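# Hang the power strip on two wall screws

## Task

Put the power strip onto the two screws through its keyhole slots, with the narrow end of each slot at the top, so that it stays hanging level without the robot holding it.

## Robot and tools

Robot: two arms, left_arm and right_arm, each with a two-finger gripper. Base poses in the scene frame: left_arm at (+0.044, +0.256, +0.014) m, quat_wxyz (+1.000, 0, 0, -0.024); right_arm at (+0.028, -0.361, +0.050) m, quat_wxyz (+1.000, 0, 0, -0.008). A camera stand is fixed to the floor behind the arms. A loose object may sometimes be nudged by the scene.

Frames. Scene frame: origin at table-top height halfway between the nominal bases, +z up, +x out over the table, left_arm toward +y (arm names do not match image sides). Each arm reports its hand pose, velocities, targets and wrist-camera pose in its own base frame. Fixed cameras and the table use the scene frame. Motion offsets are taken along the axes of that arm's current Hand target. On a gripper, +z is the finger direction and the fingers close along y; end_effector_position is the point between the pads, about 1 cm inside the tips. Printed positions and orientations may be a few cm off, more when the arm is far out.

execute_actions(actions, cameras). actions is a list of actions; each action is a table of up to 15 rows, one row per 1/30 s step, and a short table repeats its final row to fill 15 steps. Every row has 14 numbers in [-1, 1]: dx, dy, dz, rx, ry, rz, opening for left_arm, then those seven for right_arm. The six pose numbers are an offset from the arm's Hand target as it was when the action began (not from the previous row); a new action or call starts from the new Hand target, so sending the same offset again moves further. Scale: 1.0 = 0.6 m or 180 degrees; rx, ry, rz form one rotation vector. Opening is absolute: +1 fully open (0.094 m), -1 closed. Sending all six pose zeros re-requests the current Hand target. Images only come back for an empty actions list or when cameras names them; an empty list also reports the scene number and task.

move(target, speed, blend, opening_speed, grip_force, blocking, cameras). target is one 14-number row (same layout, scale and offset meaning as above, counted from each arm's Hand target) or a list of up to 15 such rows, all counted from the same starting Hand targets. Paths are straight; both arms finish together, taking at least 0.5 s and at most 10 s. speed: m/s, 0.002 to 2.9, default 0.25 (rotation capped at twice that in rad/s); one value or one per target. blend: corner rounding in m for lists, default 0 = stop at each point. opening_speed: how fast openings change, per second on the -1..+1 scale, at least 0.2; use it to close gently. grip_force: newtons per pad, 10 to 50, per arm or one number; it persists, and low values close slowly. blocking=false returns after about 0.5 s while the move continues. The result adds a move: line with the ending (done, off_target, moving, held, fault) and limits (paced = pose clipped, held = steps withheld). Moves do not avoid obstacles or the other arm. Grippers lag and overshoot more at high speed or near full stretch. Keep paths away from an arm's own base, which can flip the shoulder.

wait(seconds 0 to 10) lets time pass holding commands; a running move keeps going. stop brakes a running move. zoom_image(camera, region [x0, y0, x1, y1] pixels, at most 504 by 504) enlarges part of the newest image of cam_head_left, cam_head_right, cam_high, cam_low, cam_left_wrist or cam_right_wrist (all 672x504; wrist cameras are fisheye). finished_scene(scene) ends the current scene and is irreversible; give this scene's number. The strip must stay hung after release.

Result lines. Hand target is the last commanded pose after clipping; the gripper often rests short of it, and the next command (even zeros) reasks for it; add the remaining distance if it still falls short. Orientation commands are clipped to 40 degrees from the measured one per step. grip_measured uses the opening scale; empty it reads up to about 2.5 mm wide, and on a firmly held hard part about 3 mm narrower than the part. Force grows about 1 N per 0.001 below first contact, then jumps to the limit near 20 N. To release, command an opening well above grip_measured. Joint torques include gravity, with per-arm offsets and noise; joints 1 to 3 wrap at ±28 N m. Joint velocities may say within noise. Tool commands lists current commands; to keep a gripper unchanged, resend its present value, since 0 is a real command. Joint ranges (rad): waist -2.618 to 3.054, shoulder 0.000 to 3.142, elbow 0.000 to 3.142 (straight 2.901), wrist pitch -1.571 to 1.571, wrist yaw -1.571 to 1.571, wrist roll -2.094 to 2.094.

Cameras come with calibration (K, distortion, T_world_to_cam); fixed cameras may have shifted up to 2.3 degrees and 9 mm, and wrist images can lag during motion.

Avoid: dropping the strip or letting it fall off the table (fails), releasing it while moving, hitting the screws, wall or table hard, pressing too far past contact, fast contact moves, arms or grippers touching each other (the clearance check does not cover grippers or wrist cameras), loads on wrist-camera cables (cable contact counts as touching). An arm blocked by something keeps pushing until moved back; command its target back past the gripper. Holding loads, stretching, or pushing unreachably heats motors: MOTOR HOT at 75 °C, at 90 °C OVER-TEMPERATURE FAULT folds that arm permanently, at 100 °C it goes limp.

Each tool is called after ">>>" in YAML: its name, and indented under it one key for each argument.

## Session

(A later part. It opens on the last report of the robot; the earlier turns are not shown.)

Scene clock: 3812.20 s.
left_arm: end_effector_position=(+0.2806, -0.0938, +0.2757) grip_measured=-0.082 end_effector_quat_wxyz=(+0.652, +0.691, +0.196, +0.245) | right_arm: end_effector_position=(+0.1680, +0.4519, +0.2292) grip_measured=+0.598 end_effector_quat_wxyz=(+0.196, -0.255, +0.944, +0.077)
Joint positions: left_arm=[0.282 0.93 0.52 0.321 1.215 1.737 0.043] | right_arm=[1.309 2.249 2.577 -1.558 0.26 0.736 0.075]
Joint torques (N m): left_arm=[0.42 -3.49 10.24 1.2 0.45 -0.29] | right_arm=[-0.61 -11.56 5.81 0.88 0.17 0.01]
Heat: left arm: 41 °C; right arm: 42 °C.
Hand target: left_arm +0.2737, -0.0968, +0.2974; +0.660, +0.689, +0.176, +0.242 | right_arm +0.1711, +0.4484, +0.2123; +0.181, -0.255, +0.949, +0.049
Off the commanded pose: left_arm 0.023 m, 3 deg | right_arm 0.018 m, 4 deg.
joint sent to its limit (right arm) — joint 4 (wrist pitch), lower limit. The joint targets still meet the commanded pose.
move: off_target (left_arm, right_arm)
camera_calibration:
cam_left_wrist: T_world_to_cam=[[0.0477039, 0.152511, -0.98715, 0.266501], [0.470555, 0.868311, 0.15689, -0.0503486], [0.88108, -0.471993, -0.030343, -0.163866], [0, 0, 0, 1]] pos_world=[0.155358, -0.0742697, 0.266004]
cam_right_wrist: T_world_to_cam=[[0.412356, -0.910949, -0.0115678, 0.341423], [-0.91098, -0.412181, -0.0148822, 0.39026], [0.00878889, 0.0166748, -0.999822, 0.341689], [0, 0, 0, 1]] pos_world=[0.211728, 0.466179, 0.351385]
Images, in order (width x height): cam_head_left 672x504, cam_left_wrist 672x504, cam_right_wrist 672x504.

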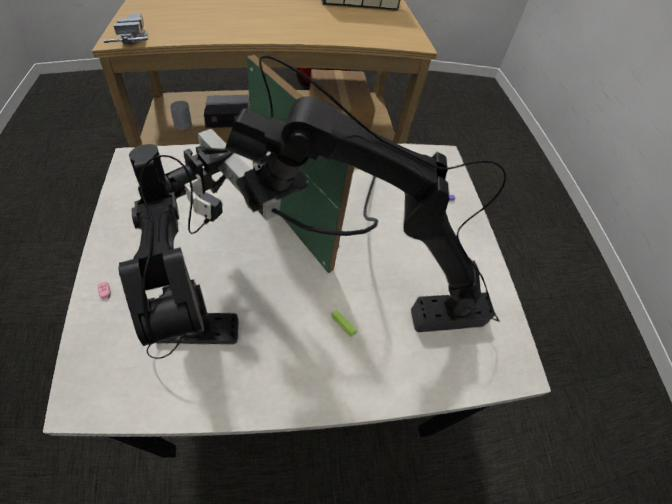

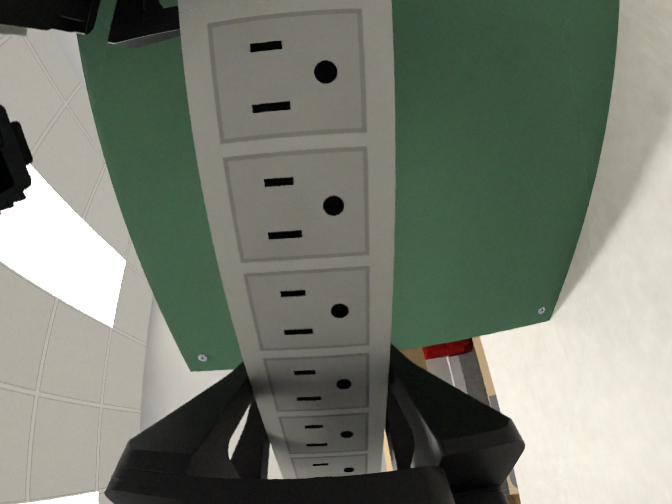

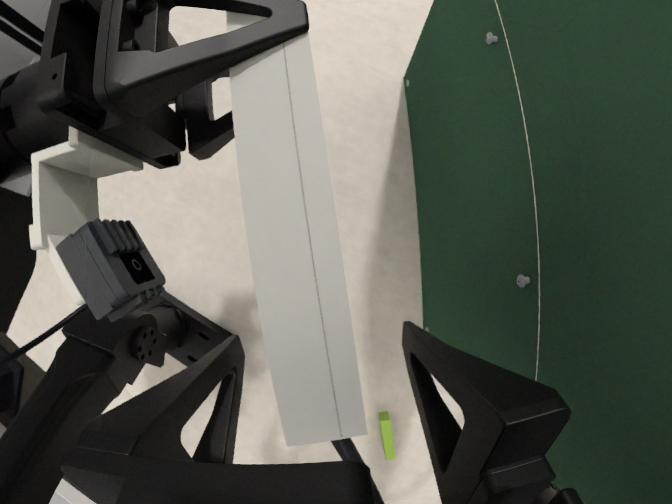

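>>> move:
  target:
    - [0, 0, 0, 0, 0, 0, -0.3, 0, 0.006, 0, 0, 0, -0.06, 0.6]
    - [0, 0, 0, 0, 0, 0, -0.3, 0.0185, 0.007, 0.0465, 0, 0, -0.06, 0.6]
  speed: 0.06
  cameras: ["cam_head_left", "cam_right_wrist", "cam_left_wrist"]

Scene clock: 3823.63 s.
left_arm: end_effector_position=(+0.2810, -0.0930, +0.2751) grip_measured=-0.082 end_effector_quat_wxyz=(+0.648, +0.693, +0.190, +0.253) | right_arm: end_effector_position=(+0.1685, +0.4540, +0.1751) grip_measured=+0.598 end_effector_quat_wxyz=(+0.178, -0.342, +0.922, +0.026)
Joint positions: left_arm=[0.284 0.93 0.52 0.317 1.213 1.763 0.043] | right_arm=[1.309 2.236 2.341 -1.419 0.259 0.564 0.075]
Joint torques (N m): left_arm=[0.28 -3.55 10.3 1.17 0.48 -0.5] | right_arm=[-0.13 -16.44 5.94 0.98 0.18 -0.06]
Heat: left arm: 41 °C; right arm: 43 °C.
Hand target: left_arm +0.2737, -0.0967, +0.2974; +0.660, +0.689, +0.176, +0.242 | right_arm +0.1690, +0.4520, +0.1822; +0.185, -0.343, +0.920, +0.032
Off the commanded pose: left_arm 0.024 m, 3 deg | right_arm 0.007 m, 1 deg.
move: off_target (left_arm)
camera_calibration:
cam_left_wrist: T_world_to_cam=[[0.0634458, 0.166624, -0.983977, 0.261811], [0.465198, 0.867357, 0.176871, -0.0552251], [0.88293, -0.468966, -0.0224829, -0.166221], [0, 0, 0, 1]] pos_world=[0.155841, -0.073676, 0.263647]
cam_right_wrist: T_world_to_cam=[[0.55045, -0.827085, 0.113732, 0.259261], [-0.83431, -0.549936, 0.0387015, 0.430996], [0.0305358, -0.116191, -0.992757, 0.343108], [0, 0, 0, 1]] pos_world=[0.206397, 0.491317, 0.294456]
Images, in order (width x height): cam_head_left 672x504, cam_left_wrist 672x504, cam_right_wrist 672x504.

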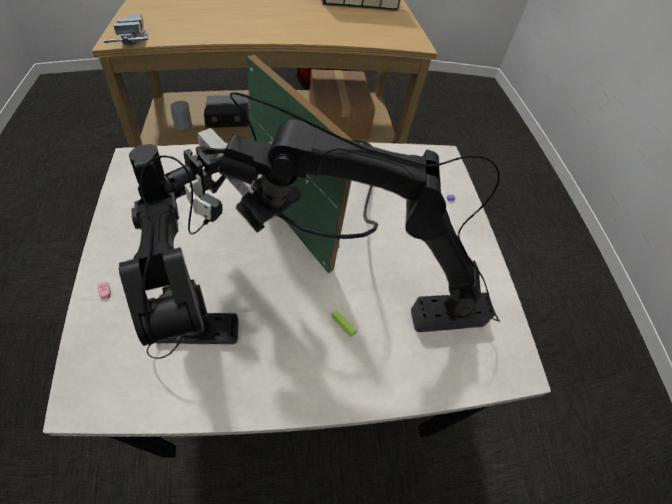

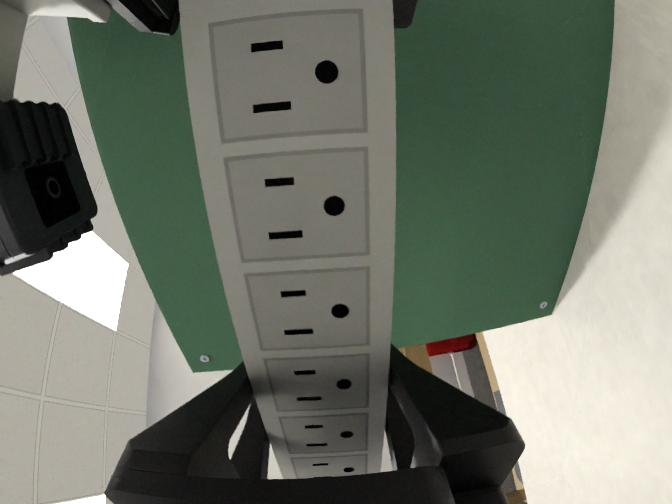

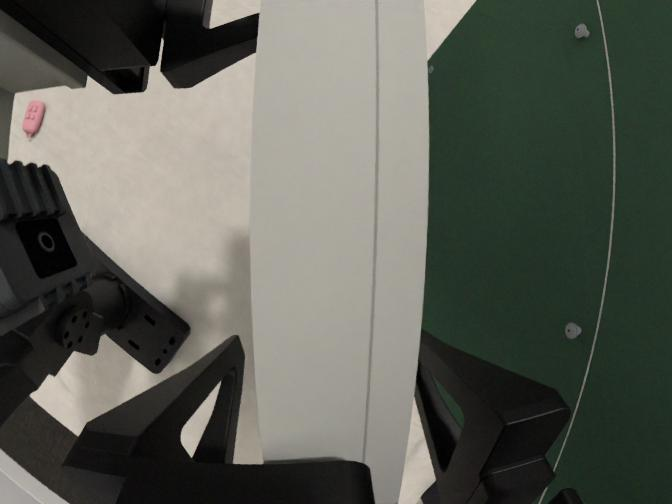

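>>> move:
  target: [0, 0, 0, 0, 0, 0, -0.3, -0.0165, -0.006, -0.0465, 0, 0, 0, 0.6]
  speed: 0.06
  cameras: ["cam_right_wrist", "cam_left_wrist"]

Scene clock: 3829.37 s.
left_arm: end_effector_position=(+0.2808, -0.0931, +0.2749) grip_measured=-0.082 end_effector_quat_wxyz=(+0.649, +0.692, +0.194, +0.249) | right_arm: end_effector_position=(+0.1677, +0.4510, +0.2213) grip_measured=+0.598 end_effector_quat_wxyz=(+0.196, -0.338, +0.919, +0.050)
Joint positions: left_arm=[0.284 0.93 0.52 0.315 1.215 1.753 0.043] | right_arm=[1.309 2.256 2.561 -1.558 0.259 0.563 0.075]
Joint torques (N m): left_arm=[0.29 -3.51 10.36 1.2 0.47 -0.41] | right_arm=[-0.24 -11.71 8.06 0.84 0.16 -0.1]
Heat: left arm: 41 °C; right arm: 43 °C.
Hand target: left_arm +0.2737, -0.0967, +0.2973; +0.660, +0.689, +0.176, +0.242 | right_arm +0.1693, +0.4503, +0.2119; +0.185, -0.343, +0.920, +0.032
Off the commanded pose: left_arm 0.024 m, 3 deg | right_arm 0.009 m, 3 deg.
joint sent to its limit (right arm) — joint 4 (wrist pitch), lower limit. The joint targets still meet the commanded pose.
move: off_target (left_arm, right_arm)
camera_calibration:
cam_left_wrist: T_world_to_cam=[[0.0547133, 0.160427, -0.98553, 0.264017], [0.467764, 0.867886, 0.167245, -0.0529748], [0.882158, -0.470146, -0.0275569, -0.164615], [0, 0, 0, 1]] pos_world=[0.155551, -0.0737725, 0.26452]
cam_right_wrist: T_world_to_cam=[[0.550123, -0.831765, 0.0743717, 0.262809], [-0.833781, -0.552055, -0.00669451, 0.43779], [0.0466255, -0.0583269, -0.997208, 0.360749], [0, 0, 0, 1]] pos_world=[0.203624, 0.481321, 0.343127]
Images, in order (width x height): cam_left_wrist 672x504, cam_right_wrist 672x504.

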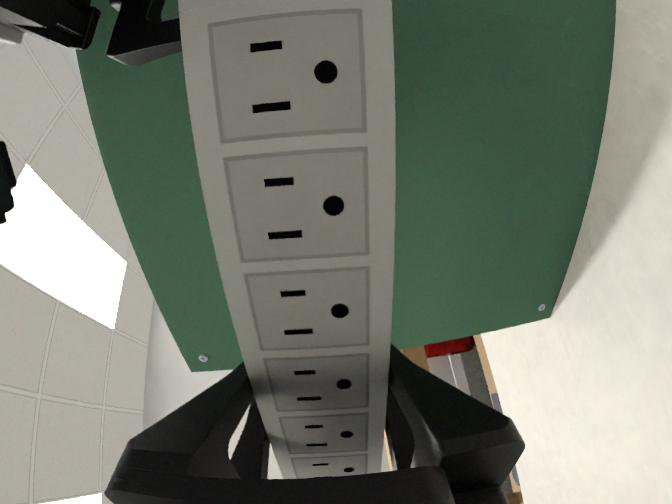

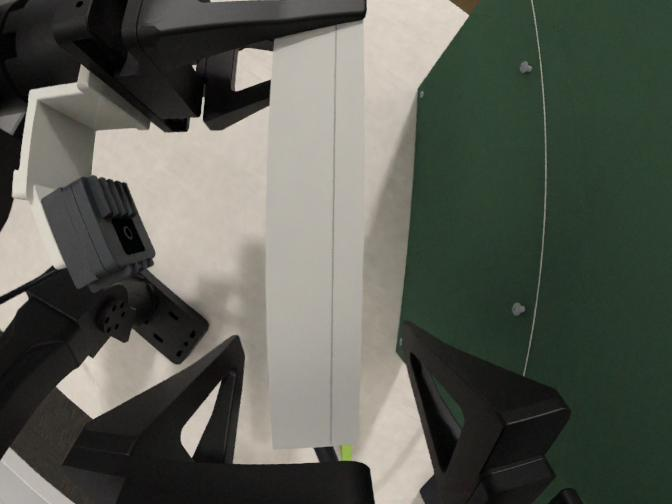

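>>> move:
  target: [0, 0, 0, 0, 0, 0, -0.3, 0, 0, 0, 0, 0, 0, -0.3]
  opening_speed: 0.4
  cameras: ["cam_right_wrist", "cam_left_wrist"]

Scene clock: 3841.03 s.
left_arm: end_effector_position=(+0.2814, -0.0927, +0.2748) grip_measured=-0.082 end_effector_quat_wxyz=(+0.649, +0.692, +0.196, +0.249) | right_arm: end_effector_position=(+0.1647, +0.4536, +0.2209) grip_measured=-0.233 end_effector_quat_wxyz=(+0.189, -0.336, +0.921, +0.060)
Joint positions: left_arm=[0.284 0.93 0.52 0.315 1.211 1.75 0.043] | right_arm=[1.309 2.256 2.561 -1.552 0.239 0.571 0.036]
Joint torques (N m): left_arm=[0.27 -3.44 10.33 1.22 0.51 -0.39] | right_arm=[-0.23 -11.64 8.14 0.78 0.35 -0.19]
Heat: left arm: 41 °C; right arm: 43 °C.
Hand target: left_arm +0.2737, -0.0967, +0.2973; +0.660, +0.689, +0.176, +0.242 | right_arm +0.1693, +0.4502, +0.2119; +0.185, -0.343, +0.920, +0.032
Off the commanded pose: left_arm 0.024 m, 3 deg | right_arm 0.011 m, 3 deg.
joint sent to its limit (right arm) — joint 4 (wrist pitch), lower limit. The joint targets still meet the commanded pose.
move: off_target (left_arm, right_arm)
camera_calibration:
cam_left_wrist: T_world_to_cam=[[0.0515343, 0.159185, -0.985903, 0.26471], [0.464503, 0.870108, 0.164769, -0.0517606], [0.884071, -0.466446, -0.0291016, -0.164761], [0, 0, 0, 1]] pos_world=[0.156062, -0.0739529, 0.264712]
cam_right_wrist: T_world_to_cam=[[0.550532, -0.833139, 0.0528517, 0.271924], [-0.83435, -0.551233, 0.00155719, 0.434663], [0.0278363, -0.0449541, -0.998601, 0.358014], [0, 0, 0, 1]] pos_world=[0.202992, 0.482246, 0.342465]
Images, in order (width x height): cam_left_wrist 672x504, cam_right_wrist 672x504.

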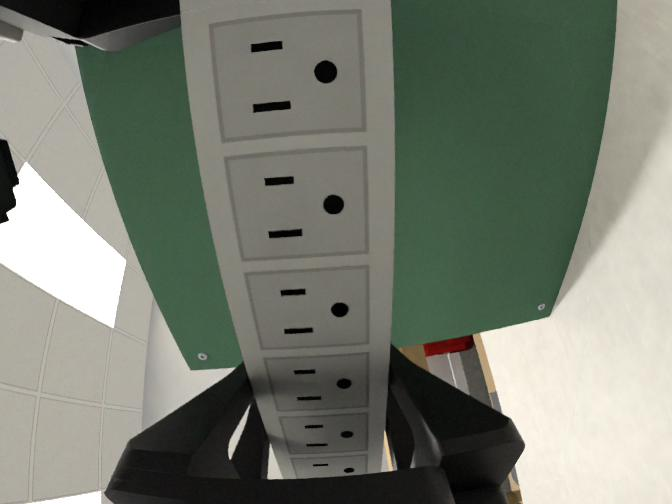

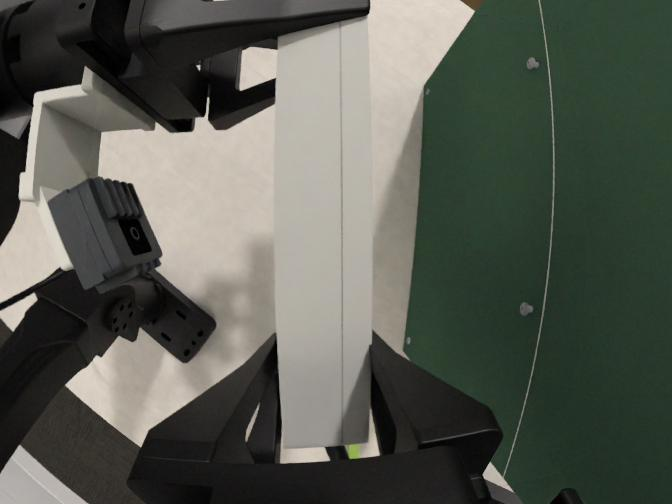

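>>> move:
  target: [0, 0, 0, 0, 0, 0, 0.3, 0, 0, 0, 0, 0, 0, -0.35]
  opening_speed: 0.5

>>> move:
  target: [0, 0, -0.019, 0, 0, 0, 0.3, 0, 0, 0, 0, 0, 0, -0.35]
  speed: 0.05
  cameras: ["cam_right_wrist", "cam_left_wrist", "cam_head_left"]

Scene clock: 3852.13 s.
left_arm: end_effector_position=(+0.2780, -0.0951, +0.2779) grip_measured=+0.299 end_effector_quat_wxyz=(+0.656, +0.690, +0.195, +0.235) | right_arm: end_effector_position=(+0.1652, +0.4472, +0.2159) grip_measured=-0.273 end_effector_quat_wxyz=(+0.182, -0.342, +0.921, +0.043)
Joint positions: left_arm=[0.284 0.928 0.526 0.313 1.234 1.722 0.061] | right_arm=[1.307 2.263 2.561 -1.58 0.245 0.56 0.034]
Joint torques (N m): left_arm=[0.32 -3.14 9.78 1.26 0.3 -0.13] | right_arm=[-0.08 -12.27 8.05 0.97 0.3 -0.08]
Heat: left arm: 42 °C; right arm: 43 °C.
Hand target: left_arm +0.2738, -0.0967, +0.2973; +0.660, +0.689, +0.176, +0.242 | right_arm +0.1693, +0.4503, +0.2118; +0.185, -0.343, +0.920, +0.032
Off the commanded pose: left_arm 0.020 m, 2 deg | right_arm 0.007 m, 1 deg.
joint read past its limit (right arm) — joint 4 (wrist pitch), lower limit.
joint sent to its limit (right arm) — joint 4 (wrist pitch), lower limit. The joint targets still meet the commanded pose.
move: off_target (left_arm)

Scene clock: 3853.00 s.
left_arm: end_effector_position=(+0.2726, -0.0861, +0.2803) grip_measured=+0.299 end_effector_quat_wxyz=(+0.657, +0.688, +0.195, +0.236) | right_arm: end_effector_position=(+0.1644, +0.4511, +0.2166) grip_measured=-0.274 end_effector_quat_wxyz=(+0.183, -0.346, +0.919, +0.050)
Joint positions: left_arm=[0.341 0.913 0.526 0.3 1.29 1.722 0.061] | right_arm=[1.307 2.263 2.561 -1.565 0.236 0.55 0.034]
Joint torques (N m): left_arm=[0.65 -3.15 9.51 1.2 0.35 -0.1] | right_arm=[-0.1 -12.3 8.16 0.88 0.38 0.05]
Heat: left arm: 42 °C; right arm: 43 °C.
Hand target: left_arm +0.2672, -0.0874, +0.2975; +0.660, +0.689, +0.176, +0.242 | right_arm +0.1693, +0.4503, +0.2119; +0.185, -0.343, +0.920, +0.032
Off the commanded pose: left_arm 0.018 m, 2 deg | right_arm 0.007 m, 2 deg.
joint sent to its limit (right arm) — joint 4 (wrist pitch), lower limit. The joint targets still meet the commanded pose.
move: off_target (left_arm)
camera_calibration:
cam_left_wrist: T_world_to_cam=[[0.0431344, 0.138172, -0.989469, 0.271048], [0.484534, 0.863225, 0.141665, -0.0538865], [0.873709, -0.485541, -0.0297141, -0.152364], [0, 0, 0, 1]] pos_world=[0.14754, -0.0649138, 0.2713]
cam_right_wrist: T_world_to_cam=[[0.566031, -0.821273, 0.0715505, 0.258346], [-0.823998, -0.566286, 0.018634, 0.434331], [0.0252144, -0.0695049, -0.997263, 0.364807], [0, 0, 0, 1]] pos_world=[0.202458, 0.483485, 0.33723]
Images, in order (width x height): cam_head_left 672x504, cam_left_wrist 672x504, cam_right_wrist 672x504.

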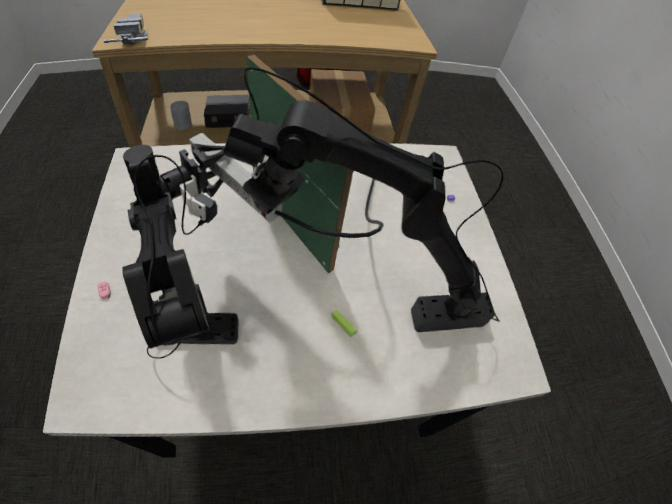

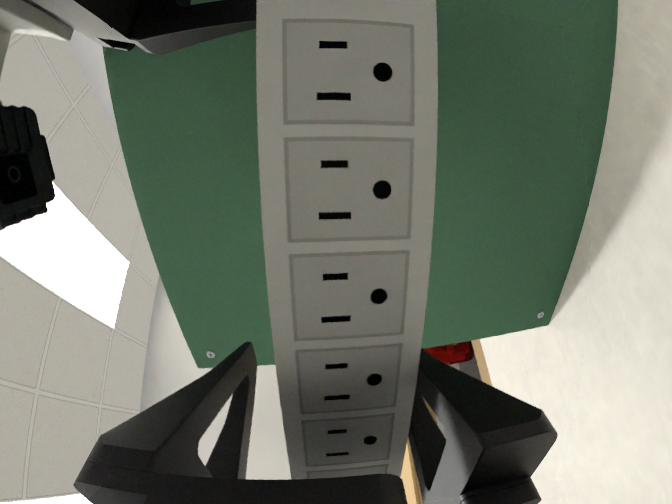

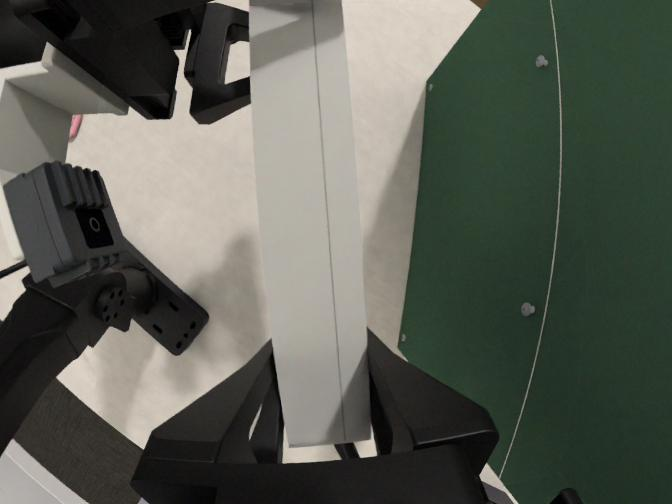

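>>> move:
  target: [0, -0.016, 0, 0, 0, 0, 0.3, 0, 0, 0, 0, 0, 0, -0.35]
  speed: 0.05
  cameras: ["cam_left_wrist"]

Scene clock: 3858.93 s.
left_arm: end_effector_position=(+0.2722, -0.0858, +0.2803) grip_measured=+0.299 end_effector_quat_wxyz=(+0.658, +0.689, +0.194, +0.236) | right_arm: end_effector_position=(+0.1642, +0.4513, +0.2166) grip_measured=-0.274 end_effector_quat_wxyz=(+0.183, -0.347, +0.918, +0.051)
Joint positions: left_arm=[0.343 0.913 0.526 0.3 1.294 1.724 0.061] | right_arm=[1.307 2.263 2.561 -1.565 0.234 0.549 0.034]
Joint torques (N m): left_arm=[0.7 -2.09 7.23 1.5 0.27 -0.03] | right_arm=[-0.08 -12.37 8.13 0.86 0.4 0.04]
Heat: left arm: 41 °C; right arm: 43 °C.
Hand target: left_arm +0.2680, -0.0867, +0.2879; +0.660, +0.689, +0.176, +0.242 | right_arm +0.1693, +0.4503, +0.2119; +0.185, -0.343, +0.920, +0.032
Off the commanded pose: left_arm 0.009 m, 2 deg | right_arm 0.007 m, 2 deg.
joint sent to its limit (right arm) — joint 4 (wrist pitch), lower limit. The joint targets still meet the commanded pose.
move: done
camera_calibration:
cam_left_wrist: T_world_to_cam=[[0.0445798, 0.138765, -0.989321, 0.27058], [0.485325, 0.862584, 0.142858, -0.0546681], [0.873197, -0.486511, -0.0288925, -0.152161], [0, 0, 0, 1]] pos_world=[0.147336, -0.0644194, 0.271104]
Images, in order (width x height): cam_left_wrist 672x504.

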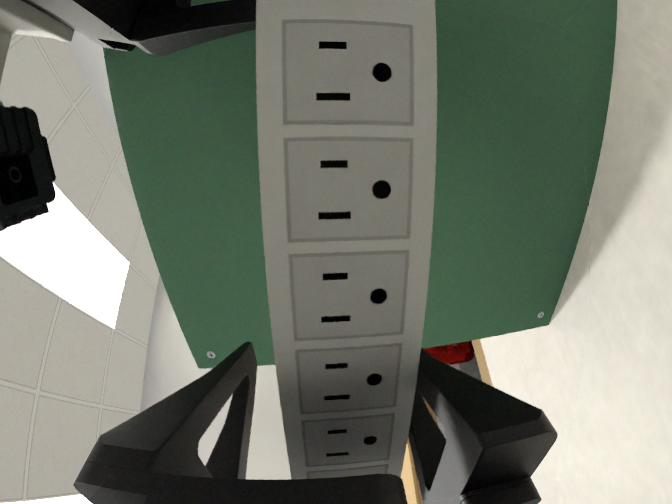

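Stuck; lower more.

>>> move:
  target: [0, -0.012, 0, 0, 0, 0, 0.3, 0, 0, 0, 0, 0, 0, -0.35]
  speed: 0.05
  cameras: ["cam_left_wrist"]

Scene clock: 3861.73 s.
left_arm: end_effector_position=(+0.2713, -0.0860, +0.2800) grip_measured=+0.299 end_effector_quat_wxyz=(+0.657, +0.689, +0.184, +0.243) | right_arm: end_effector_position=(+0.1640, +0.4513, +0.2165) grip_measured=-0.274 end_effector_quat_wxyz=(+0.182, -0.348, +0.918, +0.051)
Joint positions: left_arm=[0.345 0.913 0.516 0.329 1.3 1.73 0.061] | right_arm=[1.307 2.263 2.561 -1.565 0.233 0.548 0.034]
Joint torques (N m): left_arm=[0.75 -1.26 6.19 1.58 0.28 -0.06] | right_arm=[-0.08 -12.26 8.17 0.88 0.4 0.06]
Heat: left arm: 41 °C; right arm: 42 °C.
Hand target: left_arm +0.2686, -0.0862, +0.2808; +0.660, +0.689, +0.176, +0.242 | right_arm +0.1693, +0.4503, +0.2118; +0.185, -0.343, +0.920, +0.032
Off the commanded pose: left_arm 0.003 m, 1 deg | right_arm 0.007 m, 2 deg.
joint sent to its limit (right arm) — joint 4 (wrist pitch), lower limit. The joint targets still meet the commanded pose.
move: done
camera_calibration:
cam_left_wrist: T_world_to_cam=[[0.0667453, 0.147248, -0.986845, 0.264388], [0.485686, 0.85917, 0.161047, -0.0594261], [0.871581, -0.490046, -0.0141706, -0.155445], [0, 0, 0, 1]] pos_world=[0.146699, -0.0640488, 0.268278]
Images, in order (width x height): cam_left_wrist 672x504.

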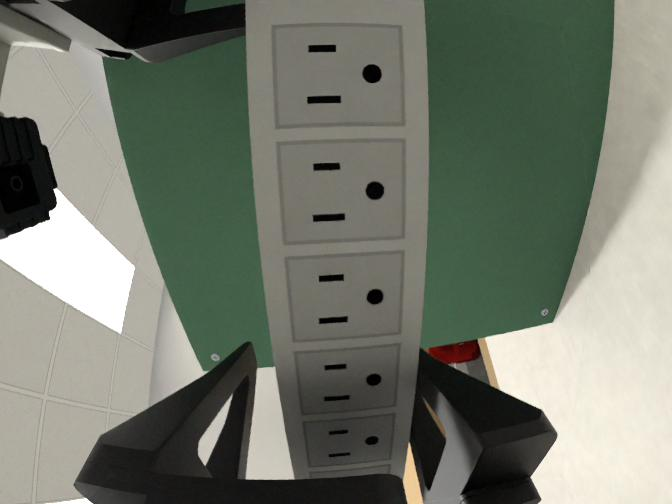

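>>> move:
  target: [0, -0.015, 0, 0.004, 0, 0, 0.3, 0, 0, 0, 0, 0, 0, -0.35]
  speed: 0.05
  cameras: ["cam_left_wrist"]

Scene clock: 3865.80 s.
left_arm: end_effector_position=(+0.2707, -0.0867, +0.2751) grip_measured=+0.299 end_effector_quat_wxyz=(+0.655, +0.693, +0.176, +0.245) | right_arm: end_effector_position=(+0.1638, +0.4509, +0.2143) grip_measured=-0.274 end_effector_quat_wxyz=(+0.180, -0.348, +0.919, +0.048)
Joint positions: left_arm=[0.345 0.92 0.506 0.329 1.308 1.763 0.061] | right_arm=[1.307 2.267 2.561 -1.569 0.233 0.548 0.034]
Joint torques (N m): left_arm=[0.81 -1.16 6.06 1.3 0.19 -0.01] | right_arm=[-0.13 -12.72 8.1 0.91 0.4 0.05]
Heat: left arm: 40 °C; right arm: 42 °C.
Hand target: left_arm +0.2693, -0.0856, +0.2718; +0.656, +0.693, +0.177, +0.241 | right_arm +0.1693, +0.4503, +0.2119; +0.185, -0.343, +0.920, +0.032
Off the commanded pose: left_arm 0.004 m, 1 deg | right_arm 0.006 m, 2 deg.
joint sent to its limit (right arm) — joint 4 (wrist pitch), lower limit. The joint targets still meet the commanded pose.
move: done
camera_calibration:
cam_left_wrist: T_world_to_cam=[[0.079795, 0.159339, -0.983994, 0.25633], [0.491378, 0.852582, 0.177907, -0.0644939], [0.867283, -0.497709, -0.010264, -0.155807], [0, 0, 0, 1]] pos_world=[0.146366, -0.0634035, 0.262102]
Images, in order (width x height): cam_left_wrist 672x504.

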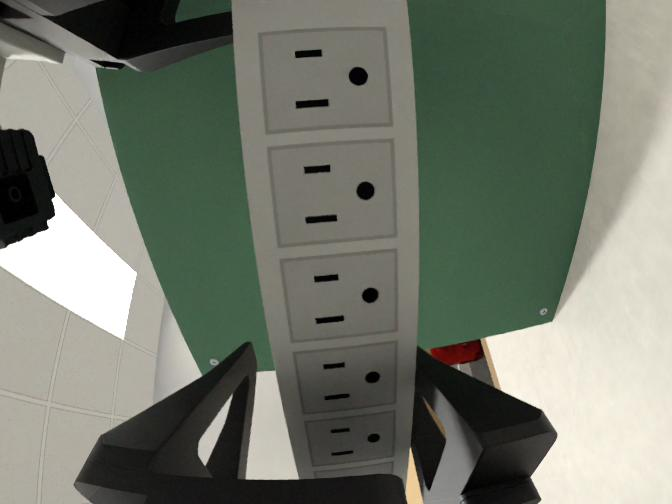

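>>> move:
  target: [0, 0, 0, 0, 0, 0, -0.3, 0, 0, 0, 0, 0, 0, -0.35]
  opening_speed: 0.4
  cameras: ["cam_left_wrist", "cam_right_wrist"]

Scene clock: 3871.40 s.
left_arm: end_effector_position=(+0.2716, -0.0855, +0.2714) grip_measured=-0.076 end_effector_quat_wxyz=(+0.652, +0.694, +0.177, +0.248) | right_arm: end_effector_position=(+0.1647, +0.4514, +0.2147) grip_measured=-0.274 end_effector_quat_wxyz=(+0.182, -0.348, +0.919, +0.048)
Joint positions: left_arm=[0.348 0.925 0.499 0.329 1.305 1.779 0.043] | right_arm=[1.307 2.267 2.561 -1.565 0.237 0.548 0.034]
Joint torques (N m): left_arm=[0.51 -1.58 6.6 1.27 0.23 -0.11] | right_arm=[-0.02 -12.71 8.13 0.88 0.38 0.07]
Heat: left arm: 39 °C; right arm: 43 °C.
Hand target: left_arm +0.2693, -0.0856, +0.2717; +0.656, +0.693, +0.177, +0.241 | right_arm +0.1693, +0.4503, +0.2119; +0.185, -0.343, +0.920, +0.032
Off the commanded pose: left_arm 0.002 m, 1 deg | right_arm 0.006 m, 2 deg.
joint sent to its limit (right arm) — joint 4 (wrist pitch), lower limit. The joint targets still meet the commanded pose.
move: done
camera_calibration:
cam_left_wrist: T_world_to_cam=[[0.0802567, 0.164668, -0.983078, 0.252643], [0.486639, 0.85426, 0.182819, -0.0652893], [0.869909, -0.493077, -0.0115739, -0.156083], [0, 0, 0, 1]] pos_world=[0.147274, -0.062789, 0.258498]
cam_right_wrist: T_world_to_cam=[[0.567174, -0.820103, 0.0757959, 0.256969], [-0.823197, -0.567364, 0.0211029, 0.434625], [0.0256973, -0.0743639, -0.9969, 0.365003], [0, 0, 0, 1]] pos_world=[0.202656, 0.484474, 0.335222]
Images, in order (width x height): cam_left_wrist 672x504, cam_right_wrist 672x504.

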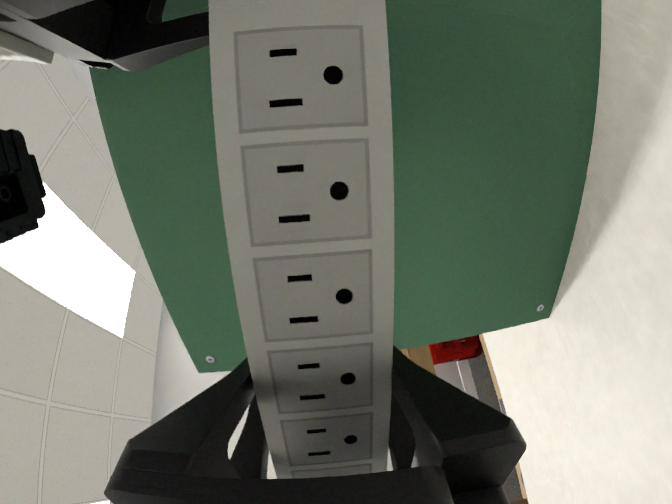

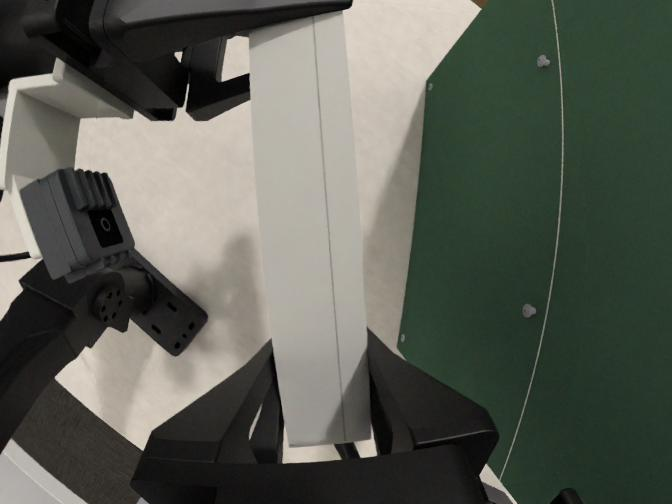

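>>> move:
  target: [0, 0, 0, 0, 0, 0, 0.5, 0, 0, 0, 0, 0, 0, -0.35]
  opening_speed: 0.8
  cameras: ["cam_left_wrist", "cam_right_wrist"]

Scene clock: 3881.03 s.
left_arm: end_effector_position=(+0.2712, -0.0857, +0.2715) grip_measured=+0.498 end_effector_quat_wxyz=(+0.653, +0.694, +0.176, +0.247) | right_arm: end_effector_position=(+0.1636, +0.4474, +0.2135) grip_measured=-0.274 end_effector_quat_wxyz=(+0.177, -0.349, +0.919, +0.041)
Joint positions: left_arm=[0.348 0.925 0.499 0.329 1.308 1.777 0.07] | right_arm=[1.307 2.267 2.561 -1.583 0.237 0.548 0.034]
Joint torques (N m): left_arm=[0.54 -1.63 6.61 1.27 0.2 -0.11] | right_arm=[-0.08 -12.68 8.08 0.99 0.37 0.07]
Heat: left arm: 38 °C; right arm: 45 °C.
Hand target: left_arm +0.2693, -0.0856, +0.2718; +0.656, +0.693, +0.177, +0.241 | right_arm +0.1694, +0.4503, +0.2119; +0.185, -0.343, +0.920, +0.032
Off the commanded pose: left_arm 0.002 m, 1 deg | right_arm 0.007 m, 2 deg.
joint read past its limit (right arm) — joint 4 (wrist pitch), lower limit.
joint sent to its limit (right arm) — joint 4 (wrist pitch), lower limit. The joint targets still meet the commanded pose.
move: done
camera_calibration:
cam_left_wrist: T_world_to_cam=[[0.0794398, 0.163341, -0.983366, 0.252867], [0.489054, 0.853218, 0.18123, -0.065198], [0.868628, -0.495316, -0.0121031, -0.155501], [0, 0, 0, 1]] pos_world=[0.146871, -0.0626979, 0.258595]
cam_right_wrist: T_world_to_cam=[[0.567589, -0.818688, 0.0871359, 0.251282], [-0.823039, -0.566939, 0.0344547, 0.428468], [0.0211931, -0.0912724, -0.9956, 0.371495], [0, 0, 0, 1]] pos_world=[0.202148, 0.482544, 0.333202]
Images, in order (width x height): cam_left_wrist 672x504, cam_right_wrist 672x504.

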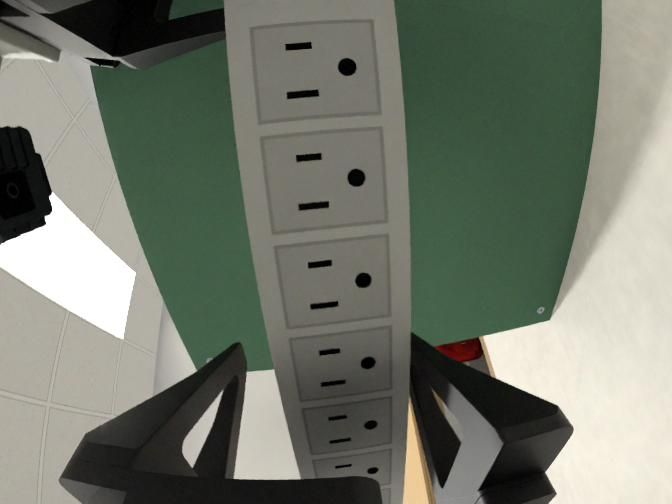

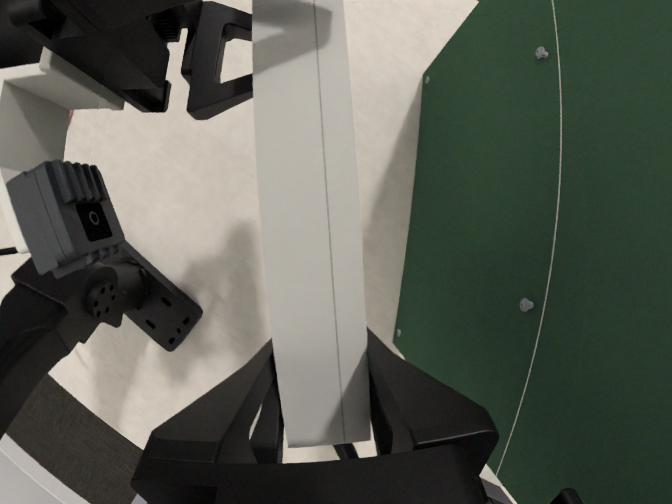

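>>> move:
  target:
    - [0, -0.022, 0, 0, 0, 0, 0.5, 0, 0, 0, 0, 0, 0, -0.35]
    - [0, -0.022, -0.02, 0, 0, 0, 0.5, 0, 0, 0, 0, 0, 0, -0.35]
  speed: 0.05
  cameras: ["cam_left_wrist", "cam_right_wrist"]

Scene clock: 3886.87 s.
left_arm: end_effector_position=(+0.2680, -0.0737, +0.2625) grip_measured=+0.498 end_effector_quat_wxyz=(+0.653, +0.693, +0.172, +0.253) | right_arm: end_effector_position=(+0.1636, +0.4474, +0.2135) grip_measured=-0.274 end_effector_quat_wxyz=(+0.177, -0.349, +0.919, +0.041)
Joint positions: left_arm=[0.417 0.942 0.465 0.378 1.373 1.793 0.07] | right_arm=[1.307 2.267 2.561 -1.583 0.237 0.548 0.034]
Joint torques (N m): left_arm=[0.51 -2.43 5.87 1.01 0.2 0] | right_arm=[-0.08 -12.68 8.06 0.99 0.36 0.05]
Heat: left arm: 38 °C; right arm: 45 °C.
Hand target: left_arm +0.2634, -0.0748, +0.2590; +0.656, +0.693, +0.177, +0.241 | right_arm +0.1694, +0.4503, +0.2119; +0.185, -0.343, +0.920, +0.032
Off the commanded pose: left_arm 0.006 m, 2 deg | right_arm 0.007 m, 2 deg.
joint read past its limit (right arm) — joint 4 (wrist pitch), lower limit.
joint sent to its limit (right arm) — joint 4 (wrist pitch), lower limit. The joint targets still meet the commanded pose.
move: done
camera_calibration:
cam_left_wrist: T_world_to_cam=[[0.0927234, 0.166376, -0.981693, 0.238578], [0.483538, 0.85435, 0.190465, -0.0730902], [0.870399, -0.492346, -0.0012308, -0.149974], [0, 0, 0, 1]] pos_world=[0.143757, -0.051088, 0.247947]
cam_right_wrist: T_world_to_cam=[[0.567589, -0.818688, 0.0871359, 0.251282], [-0.823039, -0.566939, 0.0344547, 0.428468], [0.0211931, -0.0912724, -0.9956, 0.371495], [0, 0, 0, 1]] pos_world=[0.202148, 0.482544, 0.333202]
Images, in order (width x height): cam_left_wrist 672x504, cam_right_wrist 672x504.

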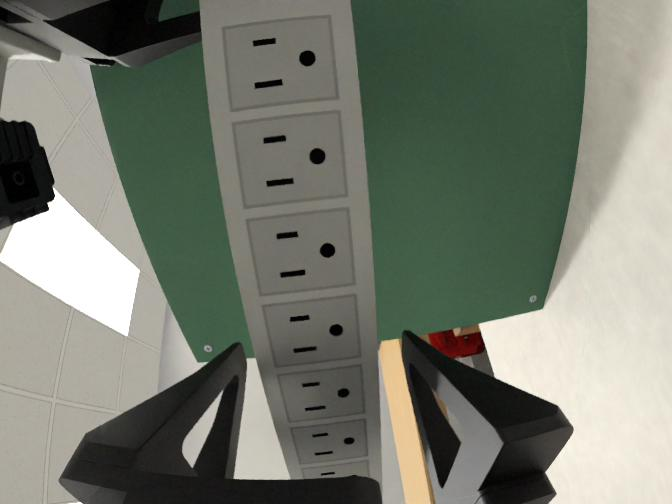

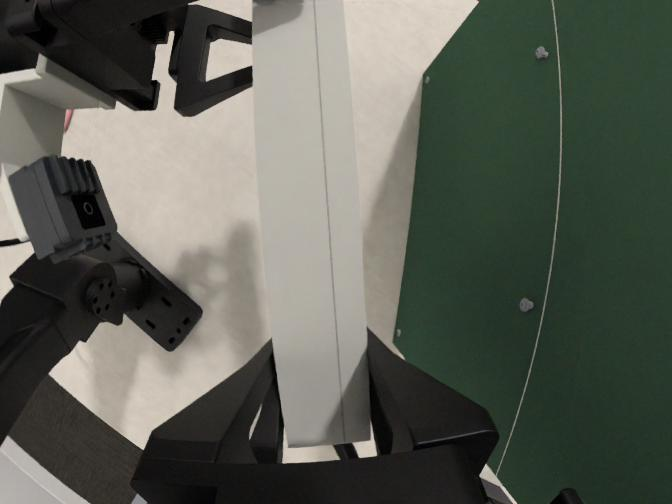

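>>> move:
  target: [0, 0, 0, 0, 0, 0, -0.3, 0, 0, 0, 0, 0, 0, -0.35]
  opening_speed: 0.5
  cameras: ["cam_left_wrist", "cam_right_wrist"]

Scene clock: 3892.37 s.
left_arm: end_effector_position=(+0.2677, -0.0739, +0.2622) grip_measured=-0.071 end_effector_quat_wxyz=(+0.653, +0.693, +0.173, +0.251) | right_arm: end_effector_position=(+0.1629, +0.4474, +0.2123) grip_measured=-0.274 end_effector_quat_wxyz=(+0.175, -0.350, +0.920, +0.041)
Joint positions: left_arm=[0.417 0.942 0.465 0.375 1.375 1.794 0.044] | right_arm=[1.307 2.269 2.561 -1.585 0.233 0.548 0.034]
Joint torques (N m): left_arm=[0.51 -2.41 5.89 1.02 0.23 -0.01] | right_arm=[-0.1 -12.96 8.06 1 0.4 0.05]
Motor temperatures (°C): left_arm=[25 24 38 33 24 26 27] | right_arm=[25 46 37 32 26 24 28]
Heat: left arm: 38 °C; right arm: 46 °C.
Hand target: left_arm +0.2634, -0.0748, +0.2590; +0.656, +0.693, +0.177, +0.241 | right_arm +0.1693, +0.4503, +0.2120; +0.185, -0.343, +0.920, +0.032
Off the commanded pose: left_arm 0.005 m, 1 deg | right_arm 0.007 m, 2 deg.
joint read past its limit (right arm) — joint 4 (wrist pitch), lower limit.
joint sent to its limit (right arm) — joint 4 (wrist pitch), lower limit. The joint targets still meet the commanded pose.
move: done
camera_calibration:
cam_left_wrist: T_world_to_cam=[[0.0906708, 0.165054, -0.982108, 0.238929], [0.485708, 0.853599, 0.188298, -0.0727503], [0.869406, -0.49409, -0.00277119, -0.14928], [0, 0, 0, 1]] pos_world=[0.143457, -0.0510945, 0.247939]
cam_right_wrist: T_world_to_cam=[[0.568834, -0.817862, 0.0867766, 0.251233], [-0.822281, -0.567693, 0.039723, 0.426974], [0.0167746, -0.0939506, -0.995436, 0.372263], [0, 0, 0, 1]] pos_world=[0.201938, 0.482838, 0.331802]
Images, in order (width x height): cam_left_wrist 672x504, cam_right_wrist 672x504.

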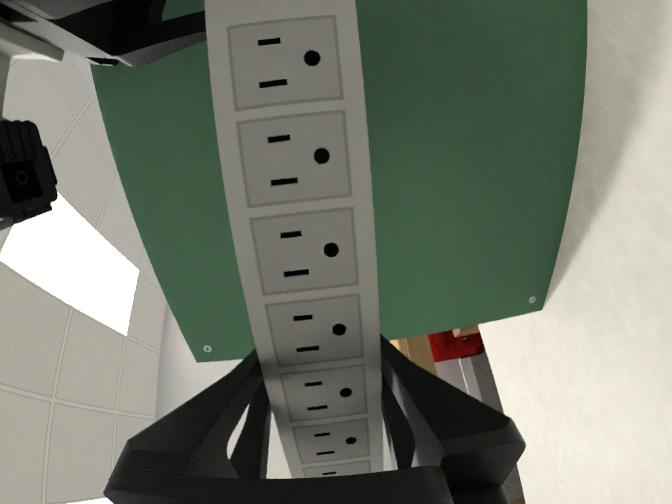

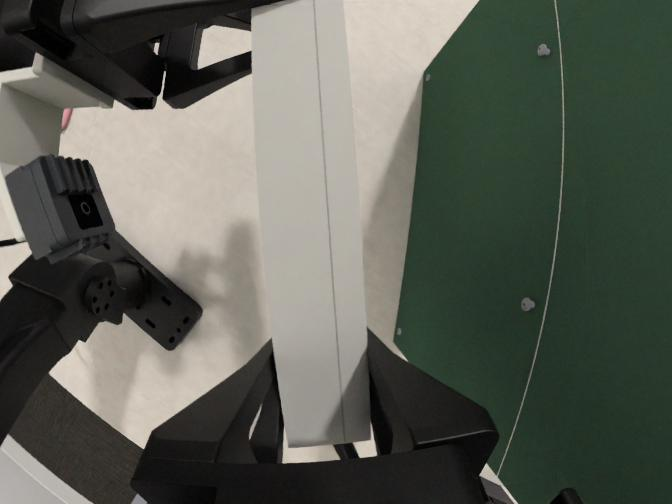

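>>> move:
  target: [0, 0, 0, 0, 0, 0, -0.3, 0, 0, 0, 0, 0, 0, 0.4]
  opening_speed: 0.5

>>> move:
  target:
    - [0, 0, 0, 0, 0, 0, -0.3, -0.0785, -0.0147, -0.201, 0, 0, 0, 0.5]
    - [0, 0, 0, 0, 0, 0, -0.3, 0.1247, -0.1195, -0.2467, -0.0199, -0.0466, 0.0038, 0.5]
    - [0, 0, 0, 0, 0, 0, -0.3, 0.155, -0.114, -0.1693, -0.0199, -0.0466, 0.0038, 0.0]
  speed: [0.1, 0.2, 0.2]
  blend: 0.02
  cameras: ["cam_left_wrist", "cam_right_wrist", "cam_head_left"]

Scene clock: 3907.93 s.
left_arm: end_effector_position=(+0.2682, -0.0734, +0.2589) grip_measured=-0.073 end_effector_quat_wxyz=(+0.649, +0.695, +0.169, +0.259) | right_arm: end_effector_position=(+0.1650, +0.4470, +0.2129) grip_measured=+0.398 end_effector_quat_wxyz=(+0.180, -0.348, +0.919, +0.038)
Joint positions: left_arm=[0.417 0.942 0.458 0.37 1.368 1.825 0.044] | right_arm=[1.307 2.269 2.561 -1.583 0.245 0.548 0.066]
Joint torques (N m): left_arm=[0.53 -2.51 6.5 1.01 0.3 -0.27] | right_arm=[-0.09 -12.85 8.06 1.02 0.3 0.05]
Heat: left arm: 37 °C; right arm: 43 °C.
Hand target: left_arm +0.2634, -0.0748, +0.2590; +0.656, +0.693, +0.177, +0.241 | right_arm +0.1693, +0.4503, +0.2120; +0.185, -0.343, +0.920, +0.032
Off the commanded pose: left_arm 0.005 m, 3 deg | right_arm 0.006 m, 1 deg.
joint read past its limit (right arm) — joint 4 (wrist pitch), lower limit.
joint sent to its limit (right arm) — joint 4 (wrist pitch), lower limit. The joint targets still meet the commanded pose.
move: off_target (left_arm)

Scene clock: 3911.57 s.
left_arm: end_effector_position=(+0.2682, -0.0734, +0.2589) grip_measured=-0.073 end_effector_quat_wxyz=(+0.649, +0.695, +0.169, +0.259) | right_arm: end_effector_position=(+0.1124, +0.3260, +0.2723) grip_measured=+0.002 end_effector_quat_wxyz=(+0.229, -0.351, +0.904, +0.083)
Joint positions: left_arm=[0.417 0.942 0.458 0.369 1.368 1.825 0.044] | right_arm=[1.391 1.577 1.803 -1.398 0.299 0.59 0.047]
Joint torques (N m): left_arm=[0.53 -2.44 6.56 1.03 0.31 -0.28] | right_arm=[-0.42 -8.79 6.48 1.2 0.33 0.11]
Heat: left arm: 37 °C; right arm: 44 °C.
Hand target: left_arm +0.2634, -0.0748, +0.2590; +0.656, +0.693, +0.177, +0.241 | right_arm +0.1162, +0.3217, +0.2774; +0.241, -0.340, +0.905, +0.087
Off the commanded pose: left_arm 0.005 m, 2 deg | right_arm 0.008 m, 2 deg.
move: done
camera_calibration:
cam_left_wrist: T_world_to_cam=[[0.102693, 0.178961, -0.978482, 0.232401], [0.477433, 0.854102, 0.20632, -0.0752458], [0.872646, -0.488347, 0.00226831, -0.151253], [0, 0, 0, 1]] pos_world=[0.14405, -0.0511875, 0.243268]
cam_right_wrist: T_world_to_cam=[[0.58316, -0.8116, 0.035076, 0.18592], [-0.806909, -0.583701, -0.0905039, 0.353064], [0.0939268, 0.0244751, -0.995278, 0.374046], [0, 0, 0, 1]] pos_world=[0.141336, 0.347822, 0.397713]
Images, in order (width x height): cam_head_left 672x504, cam_left_wrist 672x504, cam_right_wrist 672x504.

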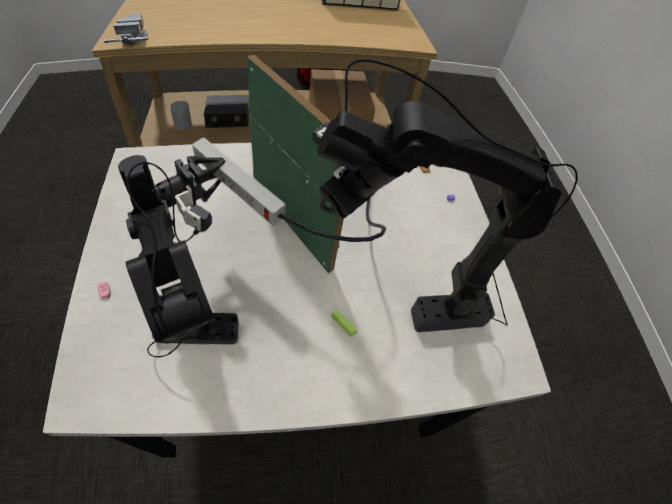

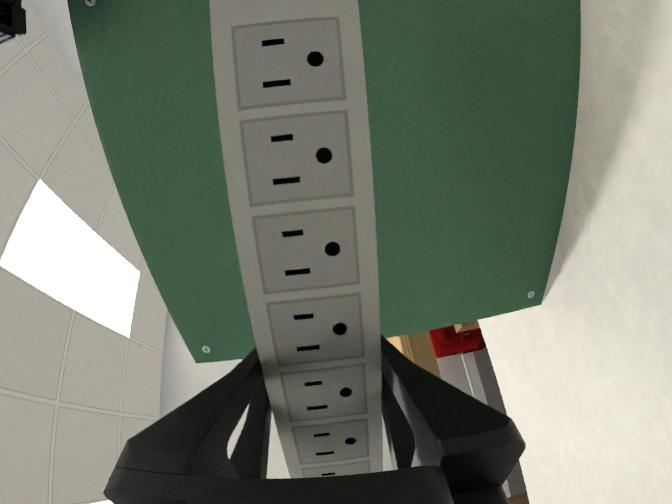

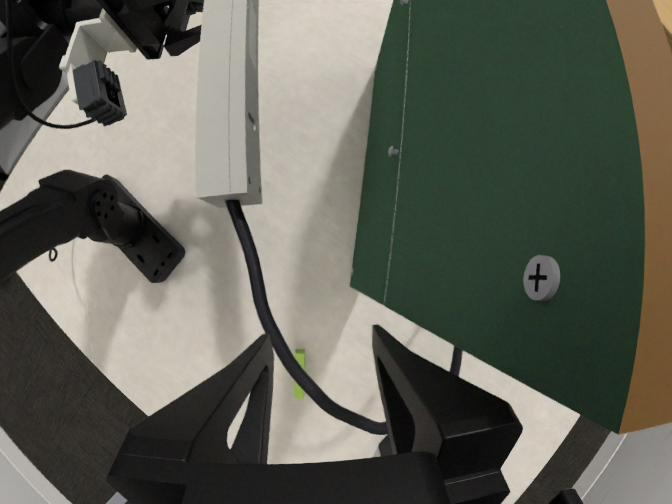

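>>> zoom_image:
  camera: "cam_head_left"
  region: [180, 110, 300, 230]

Scaled by 4.200 from the camera's 672x504 image, which has a finer 960x720 frame.

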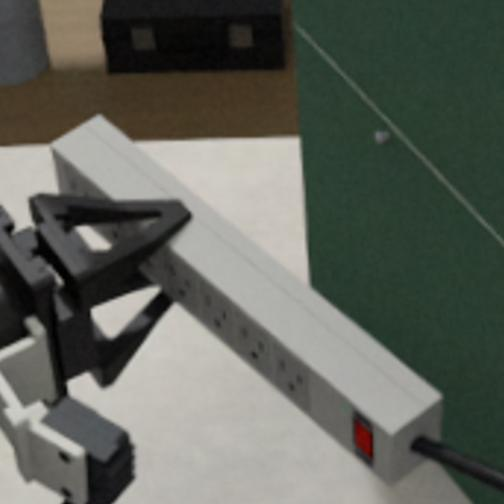

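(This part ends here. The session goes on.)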